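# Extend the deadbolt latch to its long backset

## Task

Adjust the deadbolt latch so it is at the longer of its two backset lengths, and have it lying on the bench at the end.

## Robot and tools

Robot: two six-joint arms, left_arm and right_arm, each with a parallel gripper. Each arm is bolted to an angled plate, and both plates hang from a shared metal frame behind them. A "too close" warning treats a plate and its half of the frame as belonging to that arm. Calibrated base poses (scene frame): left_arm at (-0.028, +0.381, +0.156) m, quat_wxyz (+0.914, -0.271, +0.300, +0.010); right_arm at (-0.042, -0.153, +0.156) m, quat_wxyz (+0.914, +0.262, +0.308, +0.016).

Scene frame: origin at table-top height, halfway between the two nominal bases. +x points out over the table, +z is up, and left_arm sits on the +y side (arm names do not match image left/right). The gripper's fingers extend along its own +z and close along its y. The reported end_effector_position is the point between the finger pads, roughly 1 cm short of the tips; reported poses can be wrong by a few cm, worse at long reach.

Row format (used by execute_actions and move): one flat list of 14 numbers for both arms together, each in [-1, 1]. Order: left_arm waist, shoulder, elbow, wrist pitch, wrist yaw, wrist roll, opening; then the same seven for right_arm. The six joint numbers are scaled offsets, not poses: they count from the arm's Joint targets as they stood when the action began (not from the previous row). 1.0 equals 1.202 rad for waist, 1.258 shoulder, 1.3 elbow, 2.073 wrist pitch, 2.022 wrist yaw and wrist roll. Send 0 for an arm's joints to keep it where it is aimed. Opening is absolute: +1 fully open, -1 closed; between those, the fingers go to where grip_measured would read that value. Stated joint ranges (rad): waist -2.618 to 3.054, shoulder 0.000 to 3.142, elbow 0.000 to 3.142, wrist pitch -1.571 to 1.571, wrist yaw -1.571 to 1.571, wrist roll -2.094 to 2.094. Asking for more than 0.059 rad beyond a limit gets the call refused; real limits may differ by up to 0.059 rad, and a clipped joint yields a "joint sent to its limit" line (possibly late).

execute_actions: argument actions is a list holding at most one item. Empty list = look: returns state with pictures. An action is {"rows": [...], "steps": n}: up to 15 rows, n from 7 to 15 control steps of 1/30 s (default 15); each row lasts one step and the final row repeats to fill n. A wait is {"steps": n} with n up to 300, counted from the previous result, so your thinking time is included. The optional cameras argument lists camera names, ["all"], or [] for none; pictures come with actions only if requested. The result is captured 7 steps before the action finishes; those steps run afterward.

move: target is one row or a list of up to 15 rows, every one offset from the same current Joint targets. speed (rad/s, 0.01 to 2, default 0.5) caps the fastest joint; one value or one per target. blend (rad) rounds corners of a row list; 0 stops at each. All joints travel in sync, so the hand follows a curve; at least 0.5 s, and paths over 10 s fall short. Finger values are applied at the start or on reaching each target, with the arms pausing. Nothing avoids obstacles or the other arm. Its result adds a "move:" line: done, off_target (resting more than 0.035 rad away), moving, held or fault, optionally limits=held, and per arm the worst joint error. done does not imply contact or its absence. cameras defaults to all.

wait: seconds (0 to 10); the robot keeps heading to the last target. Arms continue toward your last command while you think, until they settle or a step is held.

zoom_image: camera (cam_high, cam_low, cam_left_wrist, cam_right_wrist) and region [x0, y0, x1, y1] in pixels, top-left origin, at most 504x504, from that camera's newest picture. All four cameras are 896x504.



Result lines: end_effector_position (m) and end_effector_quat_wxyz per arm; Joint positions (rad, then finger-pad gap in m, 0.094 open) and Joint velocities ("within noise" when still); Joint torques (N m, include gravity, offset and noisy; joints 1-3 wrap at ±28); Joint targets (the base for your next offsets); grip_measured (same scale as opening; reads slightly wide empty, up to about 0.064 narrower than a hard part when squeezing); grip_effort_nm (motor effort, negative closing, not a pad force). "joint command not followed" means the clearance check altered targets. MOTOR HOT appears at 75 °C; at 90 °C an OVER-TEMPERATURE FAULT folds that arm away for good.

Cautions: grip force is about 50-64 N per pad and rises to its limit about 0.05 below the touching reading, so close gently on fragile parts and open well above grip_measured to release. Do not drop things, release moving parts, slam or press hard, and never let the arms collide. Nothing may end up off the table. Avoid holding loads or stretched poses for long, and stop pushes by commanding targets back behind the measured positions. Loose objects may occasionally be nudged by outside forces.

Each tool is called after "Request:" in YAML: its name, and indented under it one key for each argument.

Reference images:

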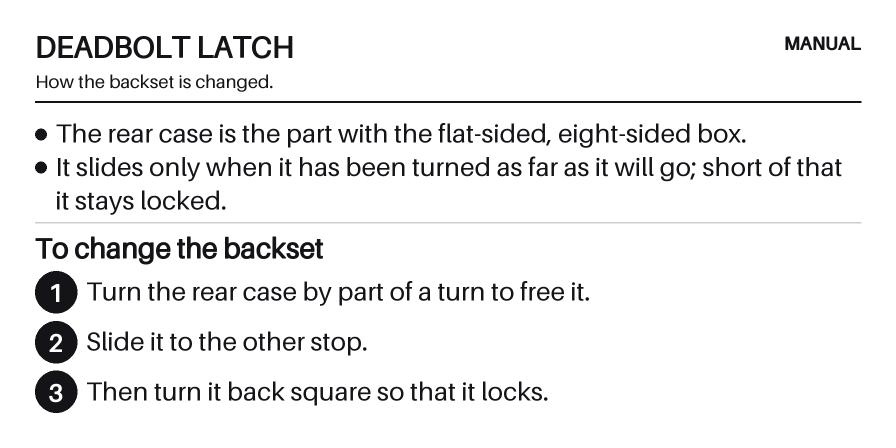

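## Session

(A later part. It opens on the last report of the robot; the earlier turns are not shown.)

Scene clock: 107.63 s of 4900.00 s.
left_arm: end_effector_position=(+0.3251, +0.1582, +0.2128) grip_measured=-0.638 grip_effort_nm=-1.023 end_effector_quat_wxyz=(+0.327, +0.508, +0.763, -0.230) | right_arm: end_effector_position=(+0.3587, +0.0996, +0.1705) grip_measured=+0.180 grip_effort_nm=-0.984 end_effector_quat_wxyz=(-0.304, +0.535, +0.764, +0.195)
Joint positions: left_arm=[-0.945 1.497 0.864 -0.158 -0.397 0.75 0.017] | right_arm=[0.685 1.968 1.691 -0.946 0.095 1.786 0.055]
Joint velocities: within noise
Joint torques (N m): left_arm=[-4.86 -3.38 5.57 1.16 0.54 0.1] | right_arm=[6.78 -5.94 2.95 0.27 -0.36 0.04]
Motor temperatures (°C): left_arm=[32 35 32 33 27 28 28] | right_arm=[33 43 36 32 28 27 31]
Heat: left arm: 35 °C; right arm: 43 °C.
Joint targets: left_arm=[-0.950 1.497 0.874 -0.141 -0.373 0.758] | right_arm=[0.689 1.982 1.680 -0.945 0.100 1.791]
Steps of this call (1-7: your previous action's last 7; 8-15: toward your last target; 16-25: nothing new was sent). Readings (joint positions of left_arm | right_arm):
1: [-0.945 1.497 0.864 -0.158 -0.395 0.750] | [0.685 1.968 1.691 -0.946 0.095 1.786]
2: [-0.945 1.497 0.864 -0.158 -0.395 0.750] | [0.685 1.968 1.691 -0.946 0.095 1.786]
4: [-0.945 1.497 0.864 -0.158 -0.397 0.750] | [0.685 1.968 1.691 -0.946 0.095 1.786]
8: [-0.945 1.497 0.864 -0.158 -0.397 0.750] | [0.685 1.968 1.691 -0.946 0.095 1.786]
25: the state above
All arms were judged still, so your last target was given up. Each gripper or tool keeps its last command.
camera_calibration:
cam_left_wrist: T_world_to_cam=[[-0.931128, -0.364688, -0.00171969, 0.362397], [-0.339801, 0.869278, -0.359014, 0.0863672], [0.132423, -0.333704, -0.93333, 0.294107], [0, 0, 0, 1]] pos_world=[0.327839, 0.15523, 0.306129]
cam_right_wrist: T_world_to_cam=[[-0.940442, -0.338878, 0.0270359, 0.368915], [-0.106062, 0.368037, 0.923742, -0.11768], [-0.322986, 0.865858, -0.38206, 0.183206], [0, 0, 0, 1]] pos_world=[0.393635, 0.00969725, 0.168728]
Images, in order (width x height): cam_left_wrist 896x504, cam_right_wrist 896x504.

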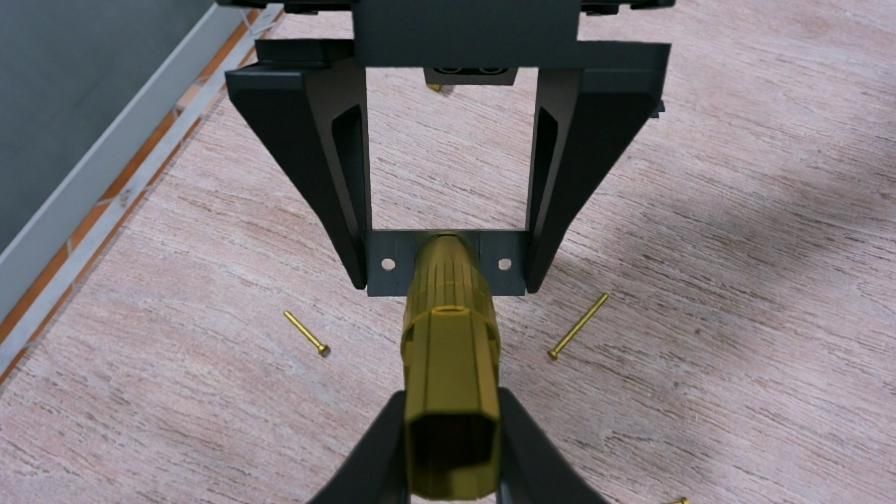

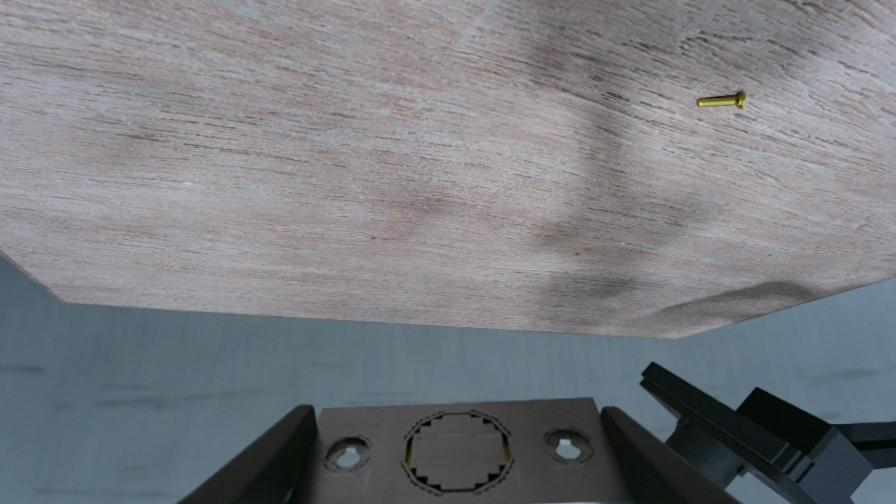

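Request:
move:
  target: [0,0,0,0,0,-0.15,-0.85,0,0,0,0,0,0,0.05]
  speed: 0.3
  cameras: ["cam_left_wrist","cam_right_wrist"]

Scene clock: 109.43 s of 4900.00 s.
left_arm: end_effector_position=(+0.3184, +0.1579, +0.2106) grip_measured=-0.638 grip_effort_nm=-1.018 end_effector_quat_wxyz=(+0.295, +0.446, +0.802, -0.264) | right_arm: end_effector_position=(+0.3499, +0.0983, +0.1679) grip_measured=+0.180 grip_effort_nm=-0.989 end_effector_quat_wxyz=(-0.314, +0.538, +0.762, +0.177)
Joint positions: left_arm=[-0.945 1.497 0.864 -0.187 -0.383 0.568 0.017] | right_arm=[0.685 1.976 1.691 -0.975 0.09 1.811 0.055]
Joint velocities: within noise
Joint torques (N m): left_arm=[-4.86 -3.4 5.72 1.48 0.4 -1.35] | right_arm=[6.76 -6.57 2.91 0.53 -0.31 -0.23]
Motor temperatures (°C): left_arm=[32 35 32 33 27 28 28] | right_arm=[33 43 36 32 28 27 31]
Heat: left arm: 35 °C; right arm: 43 °C.
Joint targets: left_arm=[-0.950 1.497 0.874 -0.141 -0.373 0.455] | right_arm=[0.689 1.982 1.680 -0.945 0.100 1.791]
Kept back: nothing.
move: off_target (left_arm); left_arm: the wrist roll is farthest, 0.113 rad from its target
camera_calibration:
cam_left_wrist: T_world_to_cam=[[-0.881799, -0.449874, 0.141573, 0.323593], [-0.470212, 0.815393, -0.33769, 0.129097], [0.0364806, -0.364344, -0.93055, 0.327671], [0, 0, 0, 1]] pos_world=[0.334093, 0.159697, 0.302697]
cam_right_wrist: T_world_to_cam=[[-0.935142, -0.347484, 0.0690284, 0.352221], [-0.074488, 0.38334, 0.920599, -0.127734], [-0.346354, 0.855749, -0.38436, 0.19016], [0, 0, 0, 1]] pos_world=[0.385724, 0.00862748, 0.166369]
Images, in order (width x height): cam_left_wrist 896x504, cam_right_wrist 896x504.

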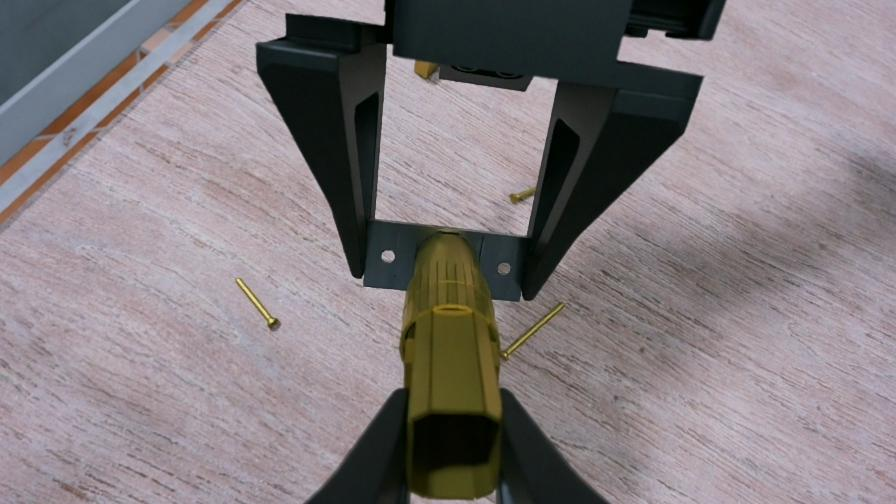

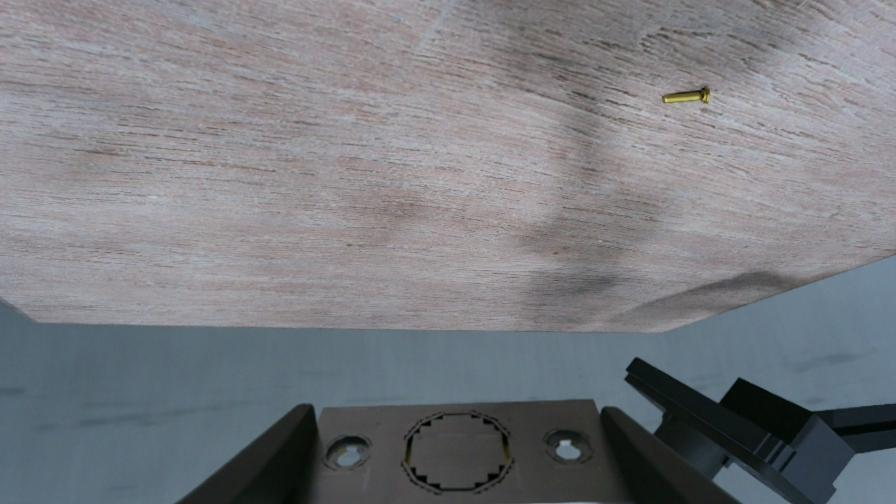

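Request:
move:
  target: [-0.02,-0.04,0,-0.01,0,0.15,-0.9,-0.04,0,0,-0.03,0.07,0,0]
  speed: 0.2
  cameras: ["cam_left_wrist","cam_right_wrist"]

Scene clock: 113.03 s of 4900.00 s.
left_arm: end_effector_position=(+0.3204, +0.1582, +0.2110) grip_measured=-0.638 grip_effort_nm=-1.013 end_effector_quat_wxyz=(+0.320, +0.514, +0.761, -0.235) | right_arm: end_effector_position=(+0.3544, +0.0922, +0.1605) grip_measured=+0.180 grip_effort_nm=-0.984 end_effector_quat_wxyz=(-0.303, +0.543, +0.764, +0.171)
Joint positions: left_arm=[-0.945 1.497 0.864 -0.179 -0.389 0.747 0.017] | right_arm=[0.671 1.976 1.691 -0.974 0.112 1.801 0.055]
Joint velocities: within noise
Joint torques (N m): left_arm=[-7.04 -7.82 5.64 1.17 0.45 0.06] | right_arm=[4.27 -6.63 2.89 -0.13 1.04 -0.11]
Motor temperatures (°C): left_arm=[32 35 32 33 27 28 28] | right_arm=[33 43 36 32 28 27 31]
Heat: left arm: 35 °C; right arm: 43 °C.
Joint targets: left_arm=[-0.974 1.446 0.874 -0.161 -0.373 0.758] | right_arm=[0.641 1.982 1.680 -1.007 0.241 1.790]
Kept back: nothing.
move: off_target (left_arm, right_arm); left_arm: the shoulder is farthest, 0.051 rad from its target; right_arm: the wrist yaw is farthest, 0.129 rad from its target
camera_calibration:
cam_left_wrist: T_world_to_cam=[[-0.937219, -0.348645, 0.00817324, 0.355279], [-0.329061, 0.876326, -0.351812, 0.0780772], [0.115495, -0.332415, -0.936035, 0.298888], [0, 0, 0, 1]] pos_world=[0.324146, 0.1548, 0.304334]
cam_right_wrist: T_world_to_cam=[[-0.937759, -0.340758, 0.067023, 0.355423], [-0.0824993, 0.406046, 0.910121, -0.115862], [-0.337345, 0.847945, -0.408886, 0.195563], [0, 0, 0, 1]] pos_world=[0.389715, 0.00233174, 0.16159]
Images, in order (width x height): cam_left_wrist 896x504, cam_right_wrist 896x504.

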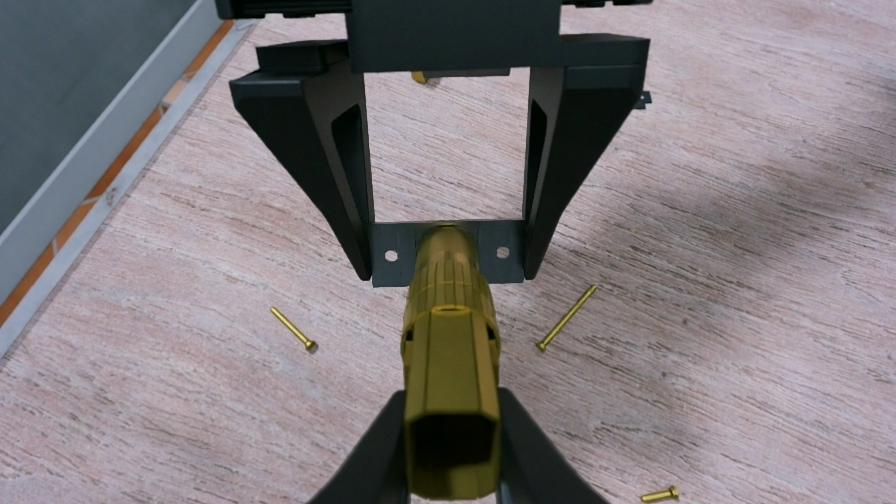

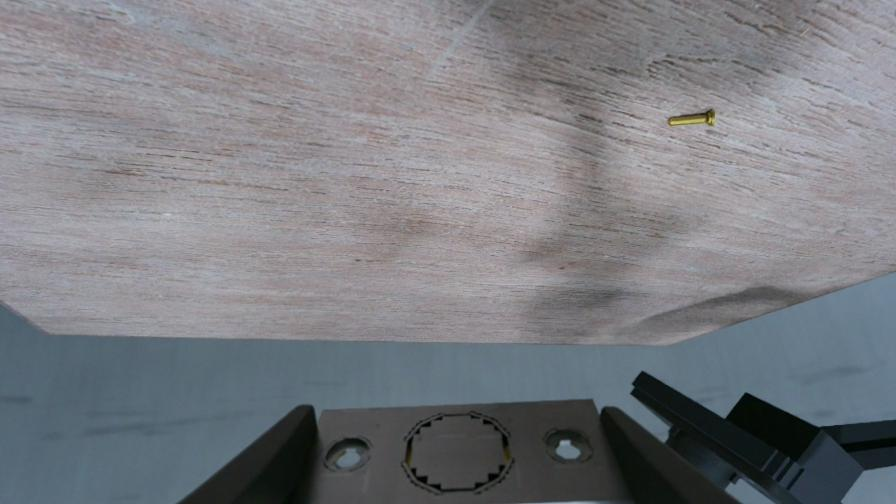

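Request:
zoom_image:
  camera: "cam_left_wrist"
  region: [350, 200, 550, 400]

Request:
move:
  target: [-0.01,-0.02,0,-0.01,0,0,-0.9,-0.02,0,0,-0.01,0.02,0,0]
  speed: 0.1
  cameras: ["cam_left_wrist"]

Request:
zoom_image:
  camera: "cam_left_wrist"
  region: [350, 200, 550, 400]

Scaled by 2.520 from the camera's 896x504 image, which has a finer 1280x720 frame.

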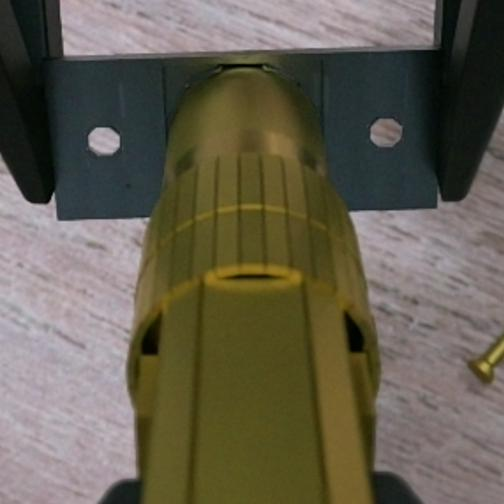

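Scene clock: 114.23 s of 4900.00 s.
left_arm: end_effector_position=(+0.3207, +0.1593, +0.2120) grip_measured=-0.638 grip_effort_nm=-1.018 end_effector_quat_wxyz=(+0.321, +0.514, +0.760, -0.234) | right_arm: end_effector_position=(+0.3544, +0.0920, +0.1603) grip_measured=+0.180 grip_effort_nm=-0.984 end_effector_quat_wxyz=(-0.305, +0.543, +0.763, +0.172)
Joint positions: left_arm=[-0.945 1.492 0.864 -0.183 -0.388 0.749 0.017] | right_arm=[0.668 1.976 1.691 -0.974 0.107 1.801 0.055]
Joint velocities: within noise
Joint torques (N m): left_arm=[-8.02 -9.54 5.55 0.99 0.46 0.11] | right_arm=[2.7 -6.64 2.89 -0.34 1.56 -0.11]
Motor temperatures (°C): left_arm=[32 35 32 33 27 28 28] | right_arm=[33 43 36 32 29 27 31]
Heat: left arm: 35 °C; right arm: 43 °C.
Joint targets: left_arm=[-0.986 1.421 0.874 -0.182 -0.373 0.758] | right_arm=[0.617 1.982 1.680 -1.028 0.282 1.790]
Kept back: nothing.
move: off_target (left_arm, right_arm); left_arm: the shoulder is farthest, 0.071 rad from its target; right_arm: the wrist yaw is farthest, 0.174 rad from its target
camera_calibration:
cam_left_wrist: T_world_to_cam=[[-0.937365, -0.348285, 0.00672006, 0.356267], [-0.328091, 0.876204, -0.353019, 0.0774735], [0.117063, -0.333112, -0.935592, 0.299606], [0, 0, 0, 1]] pos_world=[0.324298, 0.156002, 0.305265]
Images, in order (width x height): cam_left_wrist 896x504.

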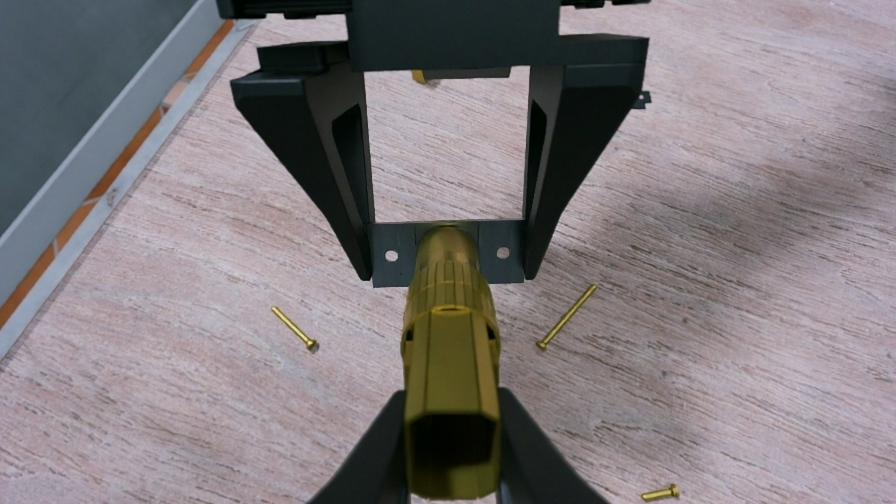

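Scaled by 2.520 from the camera's 896x504 image, which has a finer 1280x720 frame.

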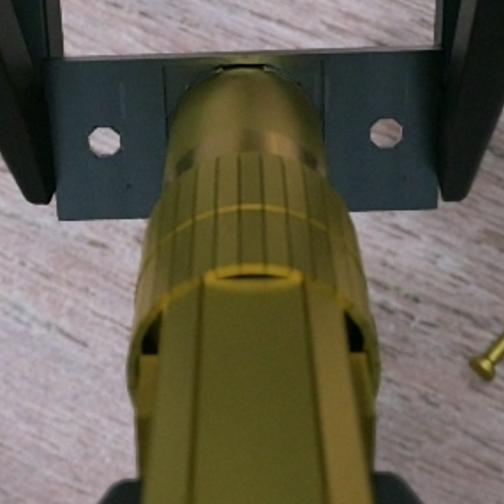

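Request:
move:
  target:
    - [0.02,0.035,0,0.005,0,0,-0.9,0.025,0,0,0.015,-0.05,0,0]
    - [0.02,0.035,0,0.005,0,-0.2,-0.9,0.025,0,0,0.015,-0.05,0,0]
  speed: 0.3
  cameras: ["cam_left_wrist"]

Scene clock: 117.13 s of 4900.00 s.
left_arm: end_effector_position=(+0.3206, +0.1593, +0.2119) grip_measured=-0.637 grip_effort_nm=-1.018 end_effector_quat_wxyz=(+0.270, +0.359, +0.845, -0.292) | right_arm: end_effector_position=(+0.3541, +0.0935, +0.1616) grip_measured=+0.180 grip_effort_nm=-0.984 end_effector_quat_wxyz=(-0.310, +0.542, +0.762, +0.174)
Joint positions: left_arm=[-0.945 1.492 0.864 -0.183 -0.388 0.363 0.017] | right_arm=[0.668 1.976 1.691 -0.972 0.096 1.801 0.055]
Joint velocities: within noise
Joint torques (N m): left_arm=[-5.81 -5.63 5.59 1.1 0.43 -0.09] | right_arm=[4.92 -6.63 2.89 -0.05 0.53 -0.11]
Motor temperatures (°C): left_arm=[32 35 32 33 27 28 28] | right_arm=[33 42 36 32 29 27 31]
Heat: left arm: 35 °C; right arm: 42 °C.
Joint targets: left_arm=[-0.962 1.465 0.874 -0.172 -0.373 0.354] | right_arm=[0.647 1.982 1.680 -0.997 0.181 1.790]
Kept back: nothing.
move: off_target (right_arm); right_arm: the wrist yaw is farthest, 0.085 rad from its target
camera_calibration:
cam_left_wrist: T_world_to_cam=[[-0.777051, -0.563304, 0.280857, 0.280915], [-0.628645, 0.716923, -0.301375, 0.188238], [-0.031587, -0.410743, -0.911204, 0.354451], [0, 0, 0, 1]] pos_world=[0.347816, 0.168877, 0.30081]
Images, in order (width x height): cam_left_wrist 896x504.

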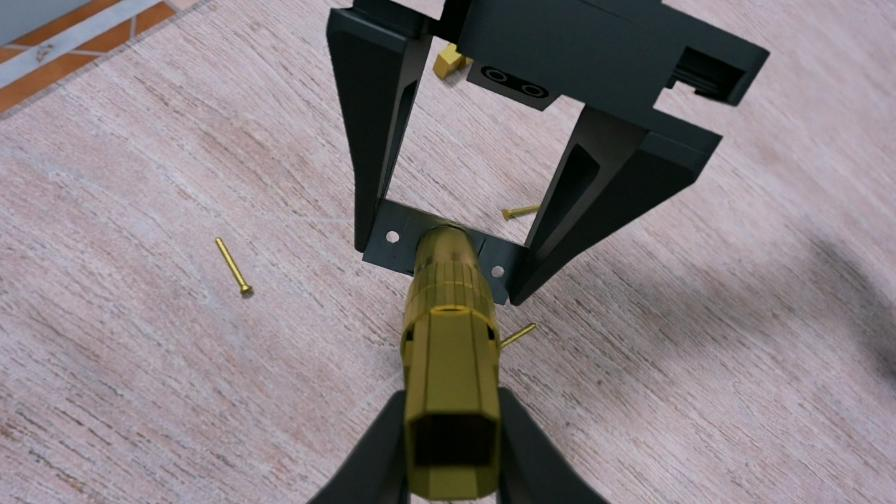

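Request:
move:
  target: [0.0,0.0,0,0.0,0,-0.571,-0.9,0,0,0,0.01,-0.03,0,0]
  speed: 0.6
  cameras: ["cam_left_wrist","cam_right_wrist"]

Scene clock: 120.13 s of 4900.00 s.
left_arm: end_effector_position=(+0.3205, +0.1592, +0.2121) grip_measured=-0.637 grip_effort_nm=-1.023 end_effector_quat_wxyz=(+0.066, -0.162, +0.903, -0.392) | right_arm: end_effector_position=(+0.3548, +0.0943, +0.1617) grip_measured=+0.180 grip_effort_nm=-0.984 end_effector_quat_wxyz=(-0.316, +0.543, +0.757, +0.178)
Joint positions: left_arm=[-0.945 1.492 0.864 -0.183 -0.387 -0.795 0.017] | right_arm=[0.662 1.976 1.691 -0.967 0.078 1.801 0.055]
Joint velocities: within noise
Joint torques (N m): left_arm=[-5.78 -5.55 5.68 1.12 0.44 -0.03] | right_arm=[5.38 -6.68 2.88 0.11 0.03 -0.11]
Motor temperatures (°C): left_arm=[32 35 32 33 27 28 28] | right_arm=[33 42 36 32 29 27 31]
Heat: left arm: 35 °C; right arm: 42 °C.
Joint targets: left_arm=[-0.962 1.465 0.874 -0.172 -0.373 -0.801] | right_arm=[0.647 1.982 1.680 -0.976 0.120 1.790]
Kept back: nothing.
move: off_target (right_arm); right_arm: the wrist yaw is farthest, 0.042 rad from its target
camera_calibration:
cam_left_wrist: T_world_to_cam=[[0.218354, -0.650396, 0.727535, -0.119131], [-0.955897, 0.00751145, 0.293607, 0.279929], [-0.196425, -0.759558, -0.620071, 0.401096], [0, 0, 0, 1]] pos_world=[0.372381, 0.225071, 0.253191]
cam_right_wrist: T_world_to_cam=[[-0.939158, -0.335309, 0.0745038, 0.355173], [-0.0633282, 0.382216, 0.921901, -0.124185], [-0.337598, 0.861092, -0.380195, 0.188536], [0, 0, 0, 1]] pos_world=[0.389349, 0.00421184, 0.159705]
Images, in order (width x height): cam_left_wrist 896x504, cam_right_wrist 896x504.

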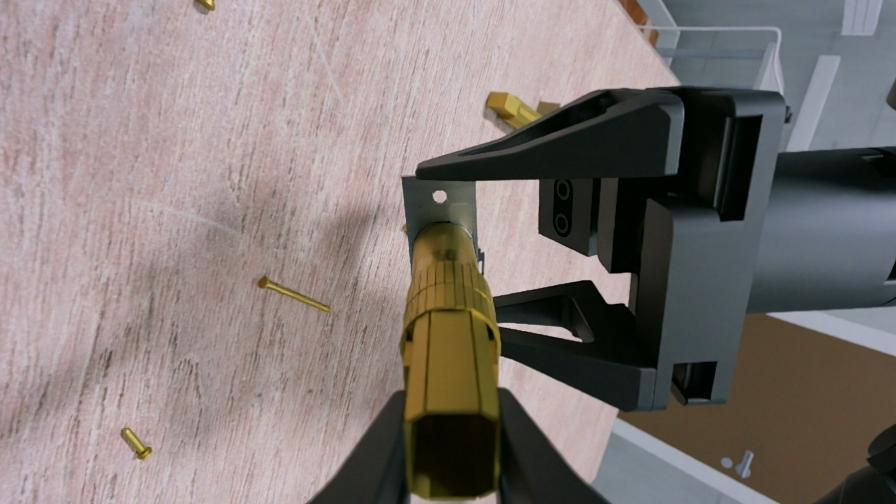

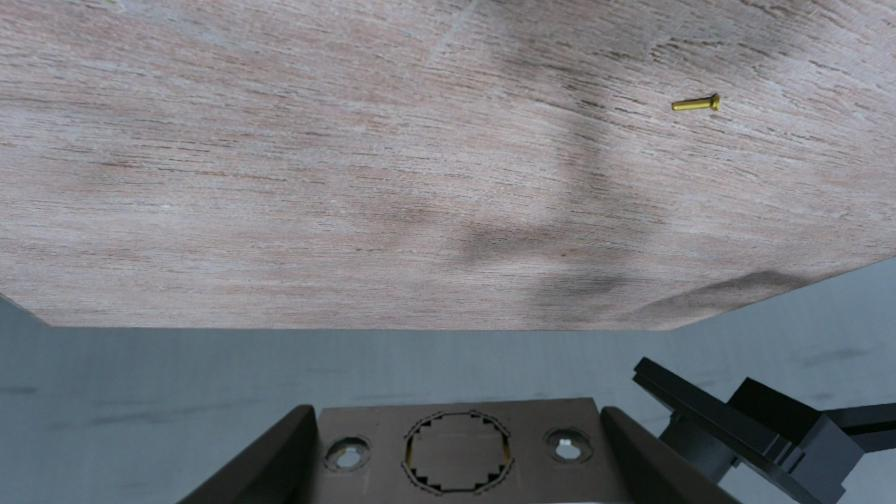

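Request:
move:
  target: [0.0,0.0,0,0.0,0,-0.06,-0.9,0,0,0,0,0,0,0]
  speed: 0.3
  cameras: ["cam_left_wrist"]

Request:
zoom_image:
  camera: "cam_left_wrist"
  region: [350, 150, 550, 350]

Scene clock: 121.23 s of 4900.00 s.
left_arm: end_effector_position=(+0.3205, +0.1592, +0.2121) grip_measured=-0.637 grip_effort_nm=-1.018 end_effector_quat_wxyz=(+0.044, -0.211, +0.893, -0.395) | right_arm: end_effector_position=(+0.3548, +0.0943, +0.1616) grip_measured=+0.180 grip_effort_nm=-0.984 end_effector_quat_wxyz=(-0.317, +0.543, +0.757, +0.178)
Joint positions: left_arm=[-0.945 1.492 0.864 -0.183 -0.387 -0.906 0.017] | right_arm=[0.661 1.976 1.691 -0.967 0.078 1.801 0.055]
Joint velocities: within noise
Joint torques (N m): left_arm=[-5.89 -5.67 5.57 1.1 0.42 -0.13] | right_arm=[5.41 -6.67 2.88 0.11 0.05 -0.11]
Motor temperatures (°C): left_arm=[32 35 32 33 27 28 28] | right_arm=[33 42 36 32 29 27 31]
Heat: left arm: 35 °C; right arm: 42 °C.
Joint targets: left_arm=[-0.962 1.465 0.874 -0.172 -0.373 -0.922] | right_arm=[0.647 1.982 1.680 -0.976 0.120 1.790]
Kept back: nothing.
move: off_target (right_arm); right_arm: the wrist yaw is farthest, 0.042 rad from its target
camera_calibration:
cam_left_wrist: T_world_to_cam=[[0.320965, -0.610378, 0.724169, -0.157671], [-0.929116, -0.0546639, 0.365726, 0.265949], [-0.183645, -0.790222, -0.584657, 0.394371], [0, 0, 0, 1]] pos_world=[0.370129, 0.22994, 0.247488]
Images, in order (width x height): cam_left_wrist 896x504.

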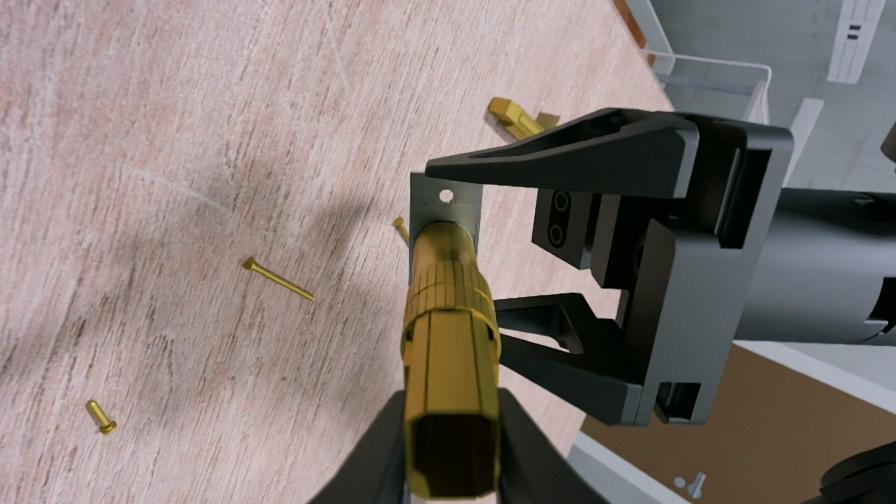

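Scaled by 2.520 from the camera's 896x504 image, which has a finer 1280x720 frame.

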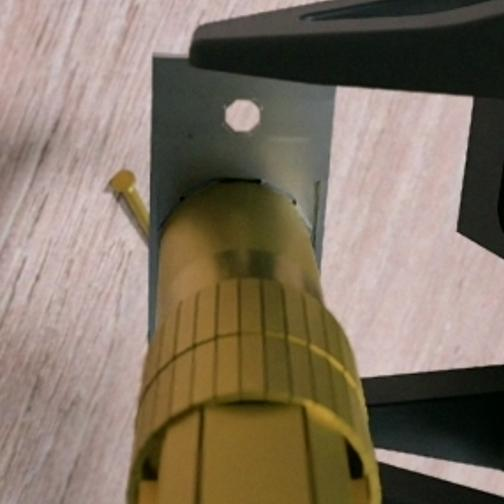

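Request:
move:
  target: [0.0,0.0,0,0.0,0,-0.025,-0.9,0,0,0,0,0,0,0]
  speed: 0.2
  cameras: ["cam_left_wrist"]

Request:
zoom_image:
  camera: "cam_left_wrist"
  region: [350, 150, 550, 350]

Scene clock: 122.33 s of 4900.00 s.
left_arm: end_effector_position=(+0.3203, +0.1591, +0.2120) grip_measured=-0.637 grip_effort_nm=-1.023 end_effector_quat_wxyz=(+0.039, -0.221, +0.891, -0.396) | right_arm: end_effector_position=(+0.3546, +0.0943, +0.1617) grip_measured=+0.180 grip_effort_nm=-0.994 end_effector_quat_wxyz=(-0.318, +0.543, +0.757, +0.178)
Joint positions: left_arm=[-0.945 1.492 0.864 -0.184 -0.386 -0.928 0.017] | right_arm=[0.661 1.976 1.691 -0.968 0.075 1.801 0.055]
Joint velocities: within noise
Joint torques (N m): left_arm=[-5.96 -5.63 5.68 1.12 0.43 -0.52] | right_arm=[5.48 -6.68 2.89 0.11 0.07 -0.11]
Motor temperatures (°C): left_arm=[32 35 32 33 27 28 28] | right_arm=[33 42 36 32 28 27 31]
Heat: left arm: 35 °C; right arm: 42 °C.
Joint targets: left_arm=[-0.962 1.465 0.874 -0.172 -0.373 -0.973] | right_arm=[0.647 1.982 1.680 -0.976 0.120 1.790]
Kept back: nothing.
move: off_target (left_arm, right_arm); left_arm: the wrist roll is farthest, 0.044 rad from its target; right_arm: the wrist yaw is farthest, 0.045 rad from its target
camera_calibration:
cam_left_wrist: T_world_to_cam=[[0.341231, -0.601459, 0.722363, -0.165146], [-0.9223, -0.0658878, 0.380818, 0.262155], [-0.181452, -0.796182, -0.577209, 0.392941], [0, 0, 0, 1]] pos_world=[0.369438, 0.230797, 0.246271]
Images, in order (width x height): cam_left_wrist 896x504.

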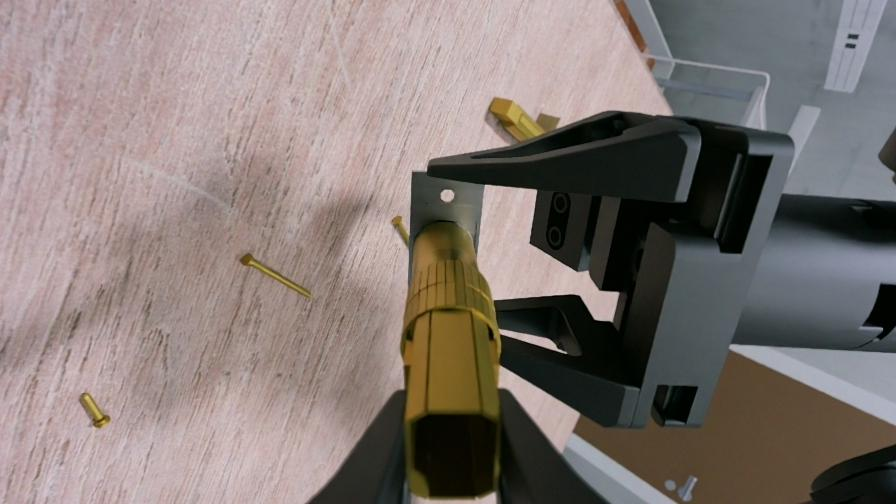

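Scaled by 2.520 from the camera's 896x504 image, which has a finer 1280x720 frame.

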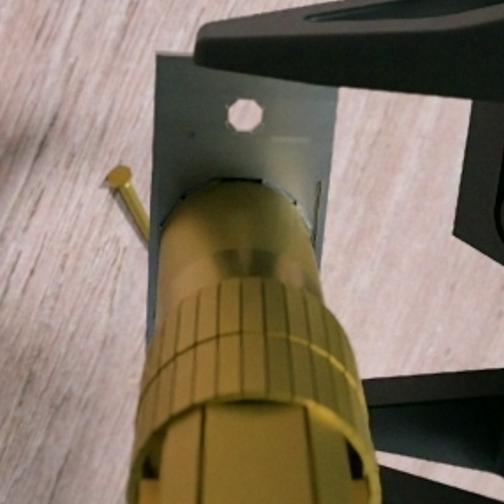

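Request:
move:
  target: [0.0067,0.0183,0,0.0077,0.0054,0.0213,-0.8,0.0166,0,0,0.007,-0.0173,0.0025,0]
  speed: 0.2
  cameras: []

Request:
execute_actions:
  actions:
    - {"rows":[[0,0,0,0,0,0,-0.68,0,0,0,0,0,0,0],[0,0,0,0,0,0,-0.64,0,0,0,0,0,0,0],[0,0,0,0,0,0,-0.6,0,0,0,0,0,0,0],[0,0,0,0,0,0,-0.55,0,0,0,0,0,0,0],[0,0,0,0,0,0,-0.5,0,0,0,0,0,0,0],[0,0,0,0,0,0,-0.4,0,0,0,0,0,0,0],[0,0,0,0,0,0,-0.3,0,0,0,0,0,0,0],[0,0,0,0,0,0,-0.2,0,0,0,0,0,0,0],[0,0,0,0,0,0,-0.1,0,0,0,0,0,0,0],[0,0,0,0,0,0,0,0,0,0,0,0,0,0]],"steps":15}

Request:
wait:
  seconds: 0.4

Scene clock: 124.37 s of 4900.00 s.
left_arm: end_effector_position=(+0.3201, +0.1590, +0.2121) grip_measured=-0.637 grip_effort_nm=-1.023 end_effector_quat_wxyz=(+0.040, -0.217, +0.891, -0.396) | right_arm: end_effector_position=(+0.3541, +0.0949, +0.1623) grip_measured=+0.180 grip_effort_nm=-0.989 end_effector_quat_wxyz=(-0.320, +0.542, +0.756, +0.179)
Joint positions: left_arm=[-0.945 1.492 0.864 -0.184 -0.385 -0.92 0.017] | right_arm=[0.661 1.976 1.691 -0.968 0.07 1.801 0.055]
Joint velocities: within noise
Joint torques (N m): left_arm=[-5.2 -3.52 5.57 1.25 0.52 -0.1] | right_arm=[6.94 -6.67 2.89 0.27 -0.26 -0.06]
Motor temperatures (°C): left_arm=[32 35 32 33 27 28 28] | right_arm=[33 42 36 32 28 27 31]
Heat: left arm: 35 °C; right arm: 42 °C.
Joint targets: left_arm=[-0.954 1.488 0.874 -0.156 -0.362 -0.929] | right_arm=[0.667 1.982 1.680 -0.961 0.085 1.795]
Kept back: nothing.
move: done
No camera images: "cameras" was empty.

Scene clock: 124.63 s of 4900.00 s.
left_arm: end_effector_position=(+0.3217, +0.1574, +0.2143) grip_measured=-0.272 grip_effort_nm=-0.144 end_effector_quat_wxyz=(+0.040, -0.221, +0.888, -0.402) | right_arm: end_effector_position=(+0.3558, +0.0926, +0.1597) grip_measured=+0.180 grip_effort_nm=-0.984 end_effector_quat_wxyz=(-0.313, +0.545, +0.757, +0.176)
Joint positions: left_arm=[-0.945 1.492 0.864 -0.172 -0.377 -0.925 0.034] | right_arm=[0.658 1.976 1.691 -0.968 0.085 1.801 0.055]
Joint velocities: left_arm=[-0.002 -0.022 -0.002 0.081 0.007 -0.066 0.159] | right_arm=[within noise]
Joint torques (N m): left_arm=[-5.07 -3.62 5.6 1.12 0.44 0] | right_arm=[7.12 -6.68 2.93 0.26 -0.52 -0.06]
Motor temperatures (°C): left_arm=[32 35 32 33 27 28 28] | right_arm=[33 42 36 32 28 27 31]
Heat: left arm: 35 °C; right arm: 42 °C.
Joint targets: left_arm=[-0.954 1.488 0.874 -0.156 -0.362 -0.930] | right_arm=[0.667 1.982 1.680 -0.961 0.085 1.795]
Steps of this call (1-8: this action's first 8). Readings (joint positions of left_arm | right_arm):
1: [-0.945 1.492 0.864 -0.184 -0.385 -0.920] | [0.661 1.976 1.691 -0.968 0.070 1.801]
2: [-0.945 1.492 0.864 -0.184 -0.385 -0.920] | [0.661 1.976 1.691 -0.968 0.070 1.801]
4: [-0.945 1.492 0.864 -0.183 -0.383 -0.920] | [0.661 1.976 1.691 -0.968 0.070 1.801]
8: the state above

Scene clock: 125.27 s of 4900.00 s.
left_arm: end_effector_position=(+0.3224, +0.1568, +0.2152) grip_measured=-0.002 grip_effort_nm=0.110 end_effector_quat_wxyz=(+0.040, -0.223, +0.886, -0.405) | right_arm: end_effector_position=(+0.3564, +0.0917, +0.1588) grip_measured=+0.180 grip_effort_nm=-0.989 end_effector_quat_wxyz=(-0.310, +0.546, +0.759, +0.174)
Joint positions: left_arm=[-0.945 1.492 0.864 -0.167 -0.374 -0.927 0.047] | right_arm=[0.658 1.976 1.691 -0.968 0.093 1.801 0.055]
Joint velocities: within noise
Joint torques (N m): left_arm=[-5.09 -3.54 5.79 1.11 0.41 -0.01] | right_arm=[7.1 -6.71 2.89 0.26 -0.51 -0.06]
Motor temperatures (°C): left_arm=[32 35 32 33 27 28 28] | right_arm=[33 42 36 32 28 27 31]
Heat: left arm: 35 °C; right arm: 42 °C.
Joint targets: left_arm=[-0.954 1.488 0.874 -0.156 -0.362 -0.930] | right_arm=[0.667 1.982 1.680 -0.961 0.085 1.795]
Steps of this call (1-7: your previous action's last 7; 8-15: toward your last target; 16-19: nothing new was sent). Readings (joint positions of left_arm | right_arm):
1: [-0.945 1.492 0.864 -0.171 -0.376 -0.925] | [0.658 1.976 1.691 -0.968 0.087 1.801]
2: [-0.945 1.492 0.864 -0.170 -0.376 -0.925] | [0.658 1.976 1.691 -0.968 0.088 1.801]
4: [-0.945 1.492 0.864 -0.169 -0.375 -0.926] | [0.658 1.976 1.691 -0.968 0.090 1.801]
8: [-0.945 1.492 0.864 -0.168 -0.375 -0.927] | [0.658 1.976 1.691 -0.968 0.092 1.801]
19: the state above
All arms were judged still, so your last target was given up. Each gripper or tool keeps its last command.
camera_calibration:
cam_left_wrist: T_world_to_cam=[[0.341297, -0.585518, 0.735312, -0.174908], [-0.923611, -0.0636539, 0.37801, 0.263484], [-0.174526, -0.808156, -0.562516, 0.389805], [0, 0, 0, 1]] pos_world=[0.371083, 0.229383, 0.248284]
cam_right_wrist: T_world_to_cam=[[-0.940646, -0.331174, 0.0742273, 0.356221], [-0.0672178, 0.396164, 0.915716, -0.119331], [-0.332667, 0.856375, -0.394911, 0.191222], [0, 0, 0, 1]] pos_world=[0.39067, 0.00148754, 0.158348]

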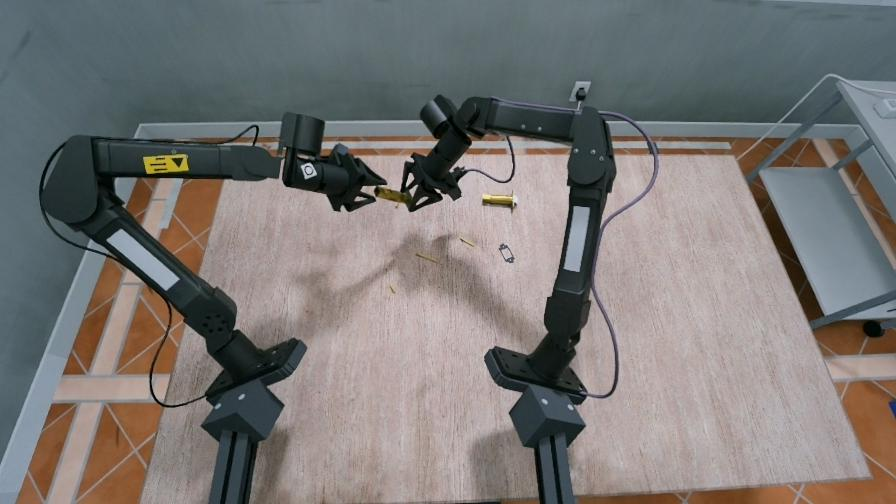

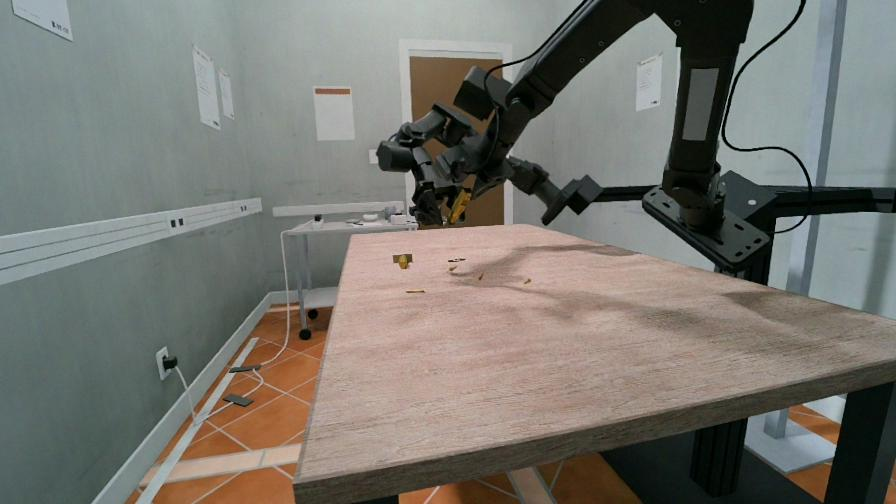

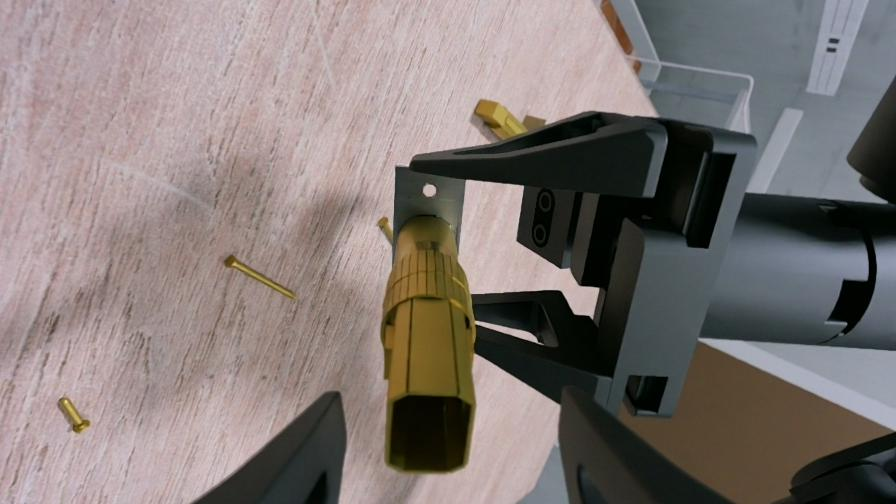

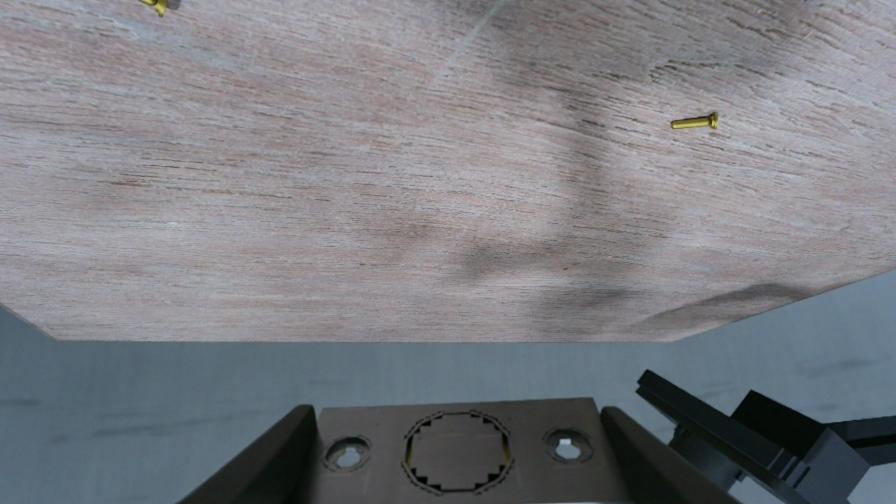

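Request:
move:
  target:
    - [-0.105,-0.237,-0.0115,-0.154,-0.043,-0.0495,0,0,0,0,0,0,0,0]
    - [-0.18,-0.38,-0.02,-0.154,-0.043,-0.0495,0,0.0715,0.1256,0.1277,-0.1018,0.367,-0.2962,0]
  speed: [0.3,0.5]
  blend: 0.02

Scene clock: 129.57 s of 4900.00 s.
left_arm: end_effector_position=(+0.3070, +0.2440, +0.3239) grip_measured=-0.002 grip_effort_nm=0.105 end_effector_quat_wxyz=(+0.076, -0.244, +0.832, -0.492) | right_arm: end_effector_position=(+0.3909, +0.0242, +0.1113) grip_measured=+0.180 grip_effort_nm=-0.984 end_effector_quat_wxyz=(-0.011, +0.243, +0.970, -0.005)
Joint positions: left_arm=[-1.154 1.019 0.855 -0.469 -0.451 -1.028 0.047] | right_arm=[0.719 2.128 1.822 -1.156 0.812 1.208 0.055]
Joint velocities: within noise
Joint torques (N m): left_arm=[-3.34 -0.08 4.38 1.14 0.32 -0.02] | right_arm=[9.61 -6.49 5.75 -0.14 0.14 -0.13]
Motor temperatures (°C): left_arm=[32 35 32 33 27 28 28] | right_arm=[33 42 36 32 28 27 31]
Heat: left arm: 35 °C; right arm: 42 °C.
Joint targets: left_arm=[-1.170 1.010 0.848 -0.475 -0.449 -1.029] | right_arm=[0.753 2.141 1.846 -1.172 0.827 1.196]
Kept back: nothing.
move: done
camera_calibration:
cam_left_wrist: T_world_to_cam=[[0.311799, -0.409554, 0.857349, -0.271918], [-0.948395, -0.0793639, 0.306999, 0.24816], [-0.0576901, -0.908827, -0.413165, 0.459073], [0, 0, 0, 1]] pos_world=[0.346621, 0.325548, 0.346617]
cam_right_wrist: T_world_to_cam=[[-0.48004, -0.877217, 0.00724699, 0.21053], [-0.784713, 0.433083, 0.443469, 0.285368], [-0.392157, 0.207196, -0.89626, 0.336537], [0, 0, 0, 1]] pos_world=[0.45697, -0.00863664, 0.173547]

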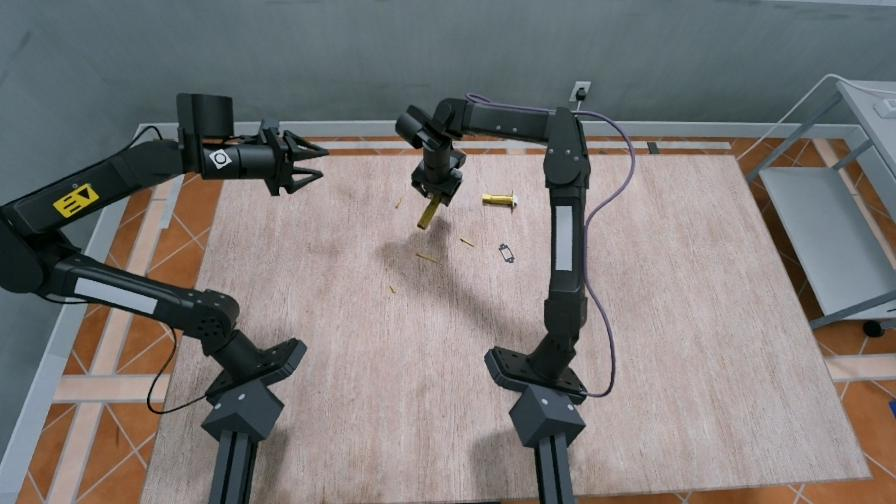

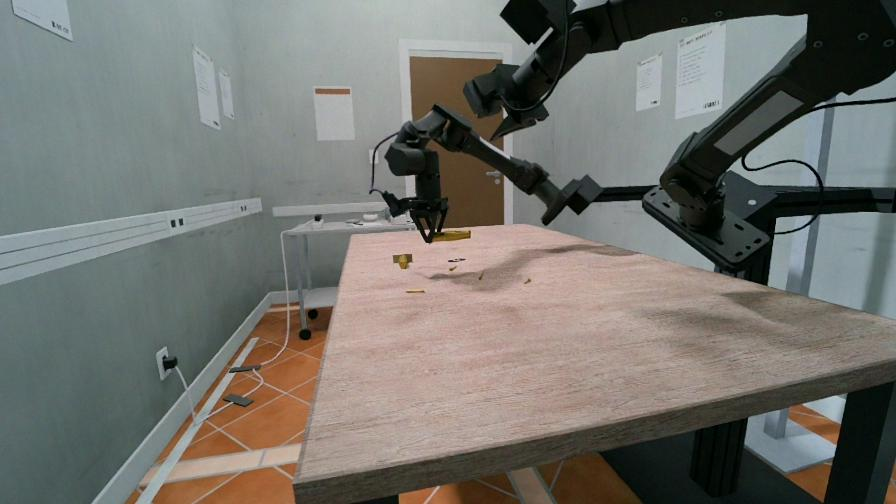

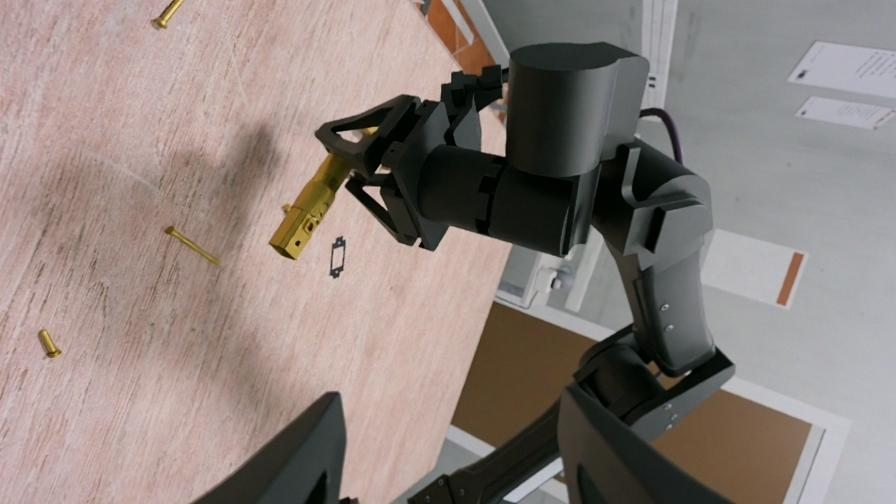

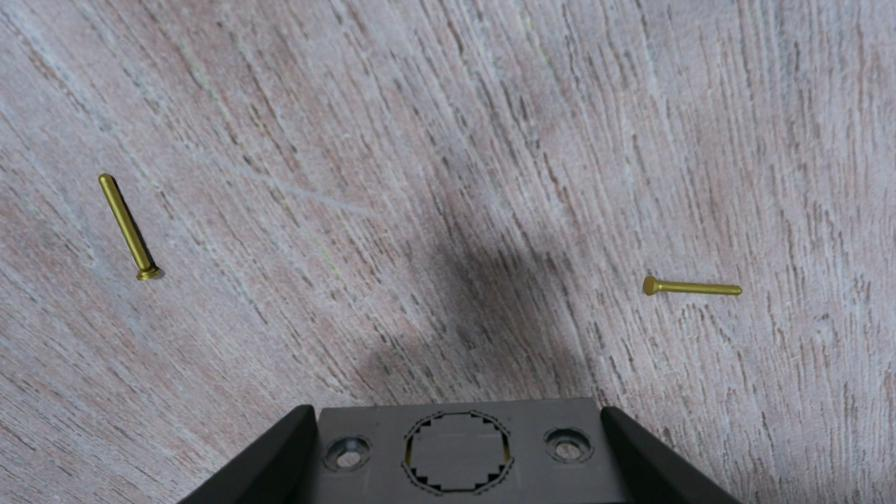

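Request:
zoom_image:
  camera: "cam_left_wrist"
  region: [230, 90, 430, 290]

Request:
zoom_image:
  camera: "cam_low"
  region: [370, 190, 500, 290]

Scaled by 2.520 from the camera's 896x504 image, which has a finer 1280x720 frame.

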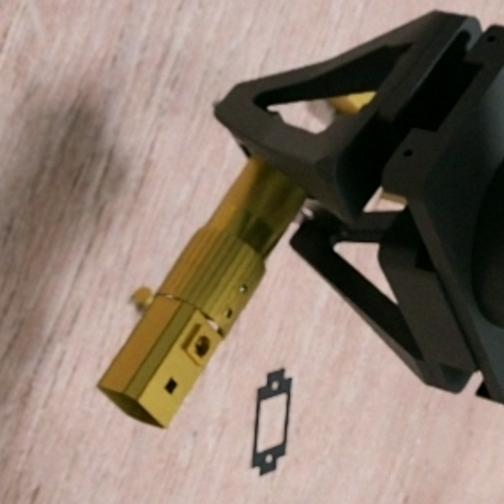

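Scaled by 3.877 from the camera's 896x504 image, which has a finer 1280x720 frame.

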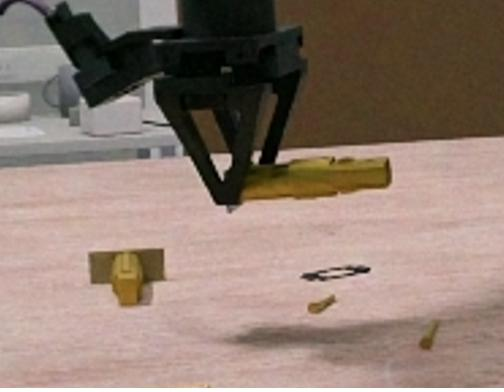

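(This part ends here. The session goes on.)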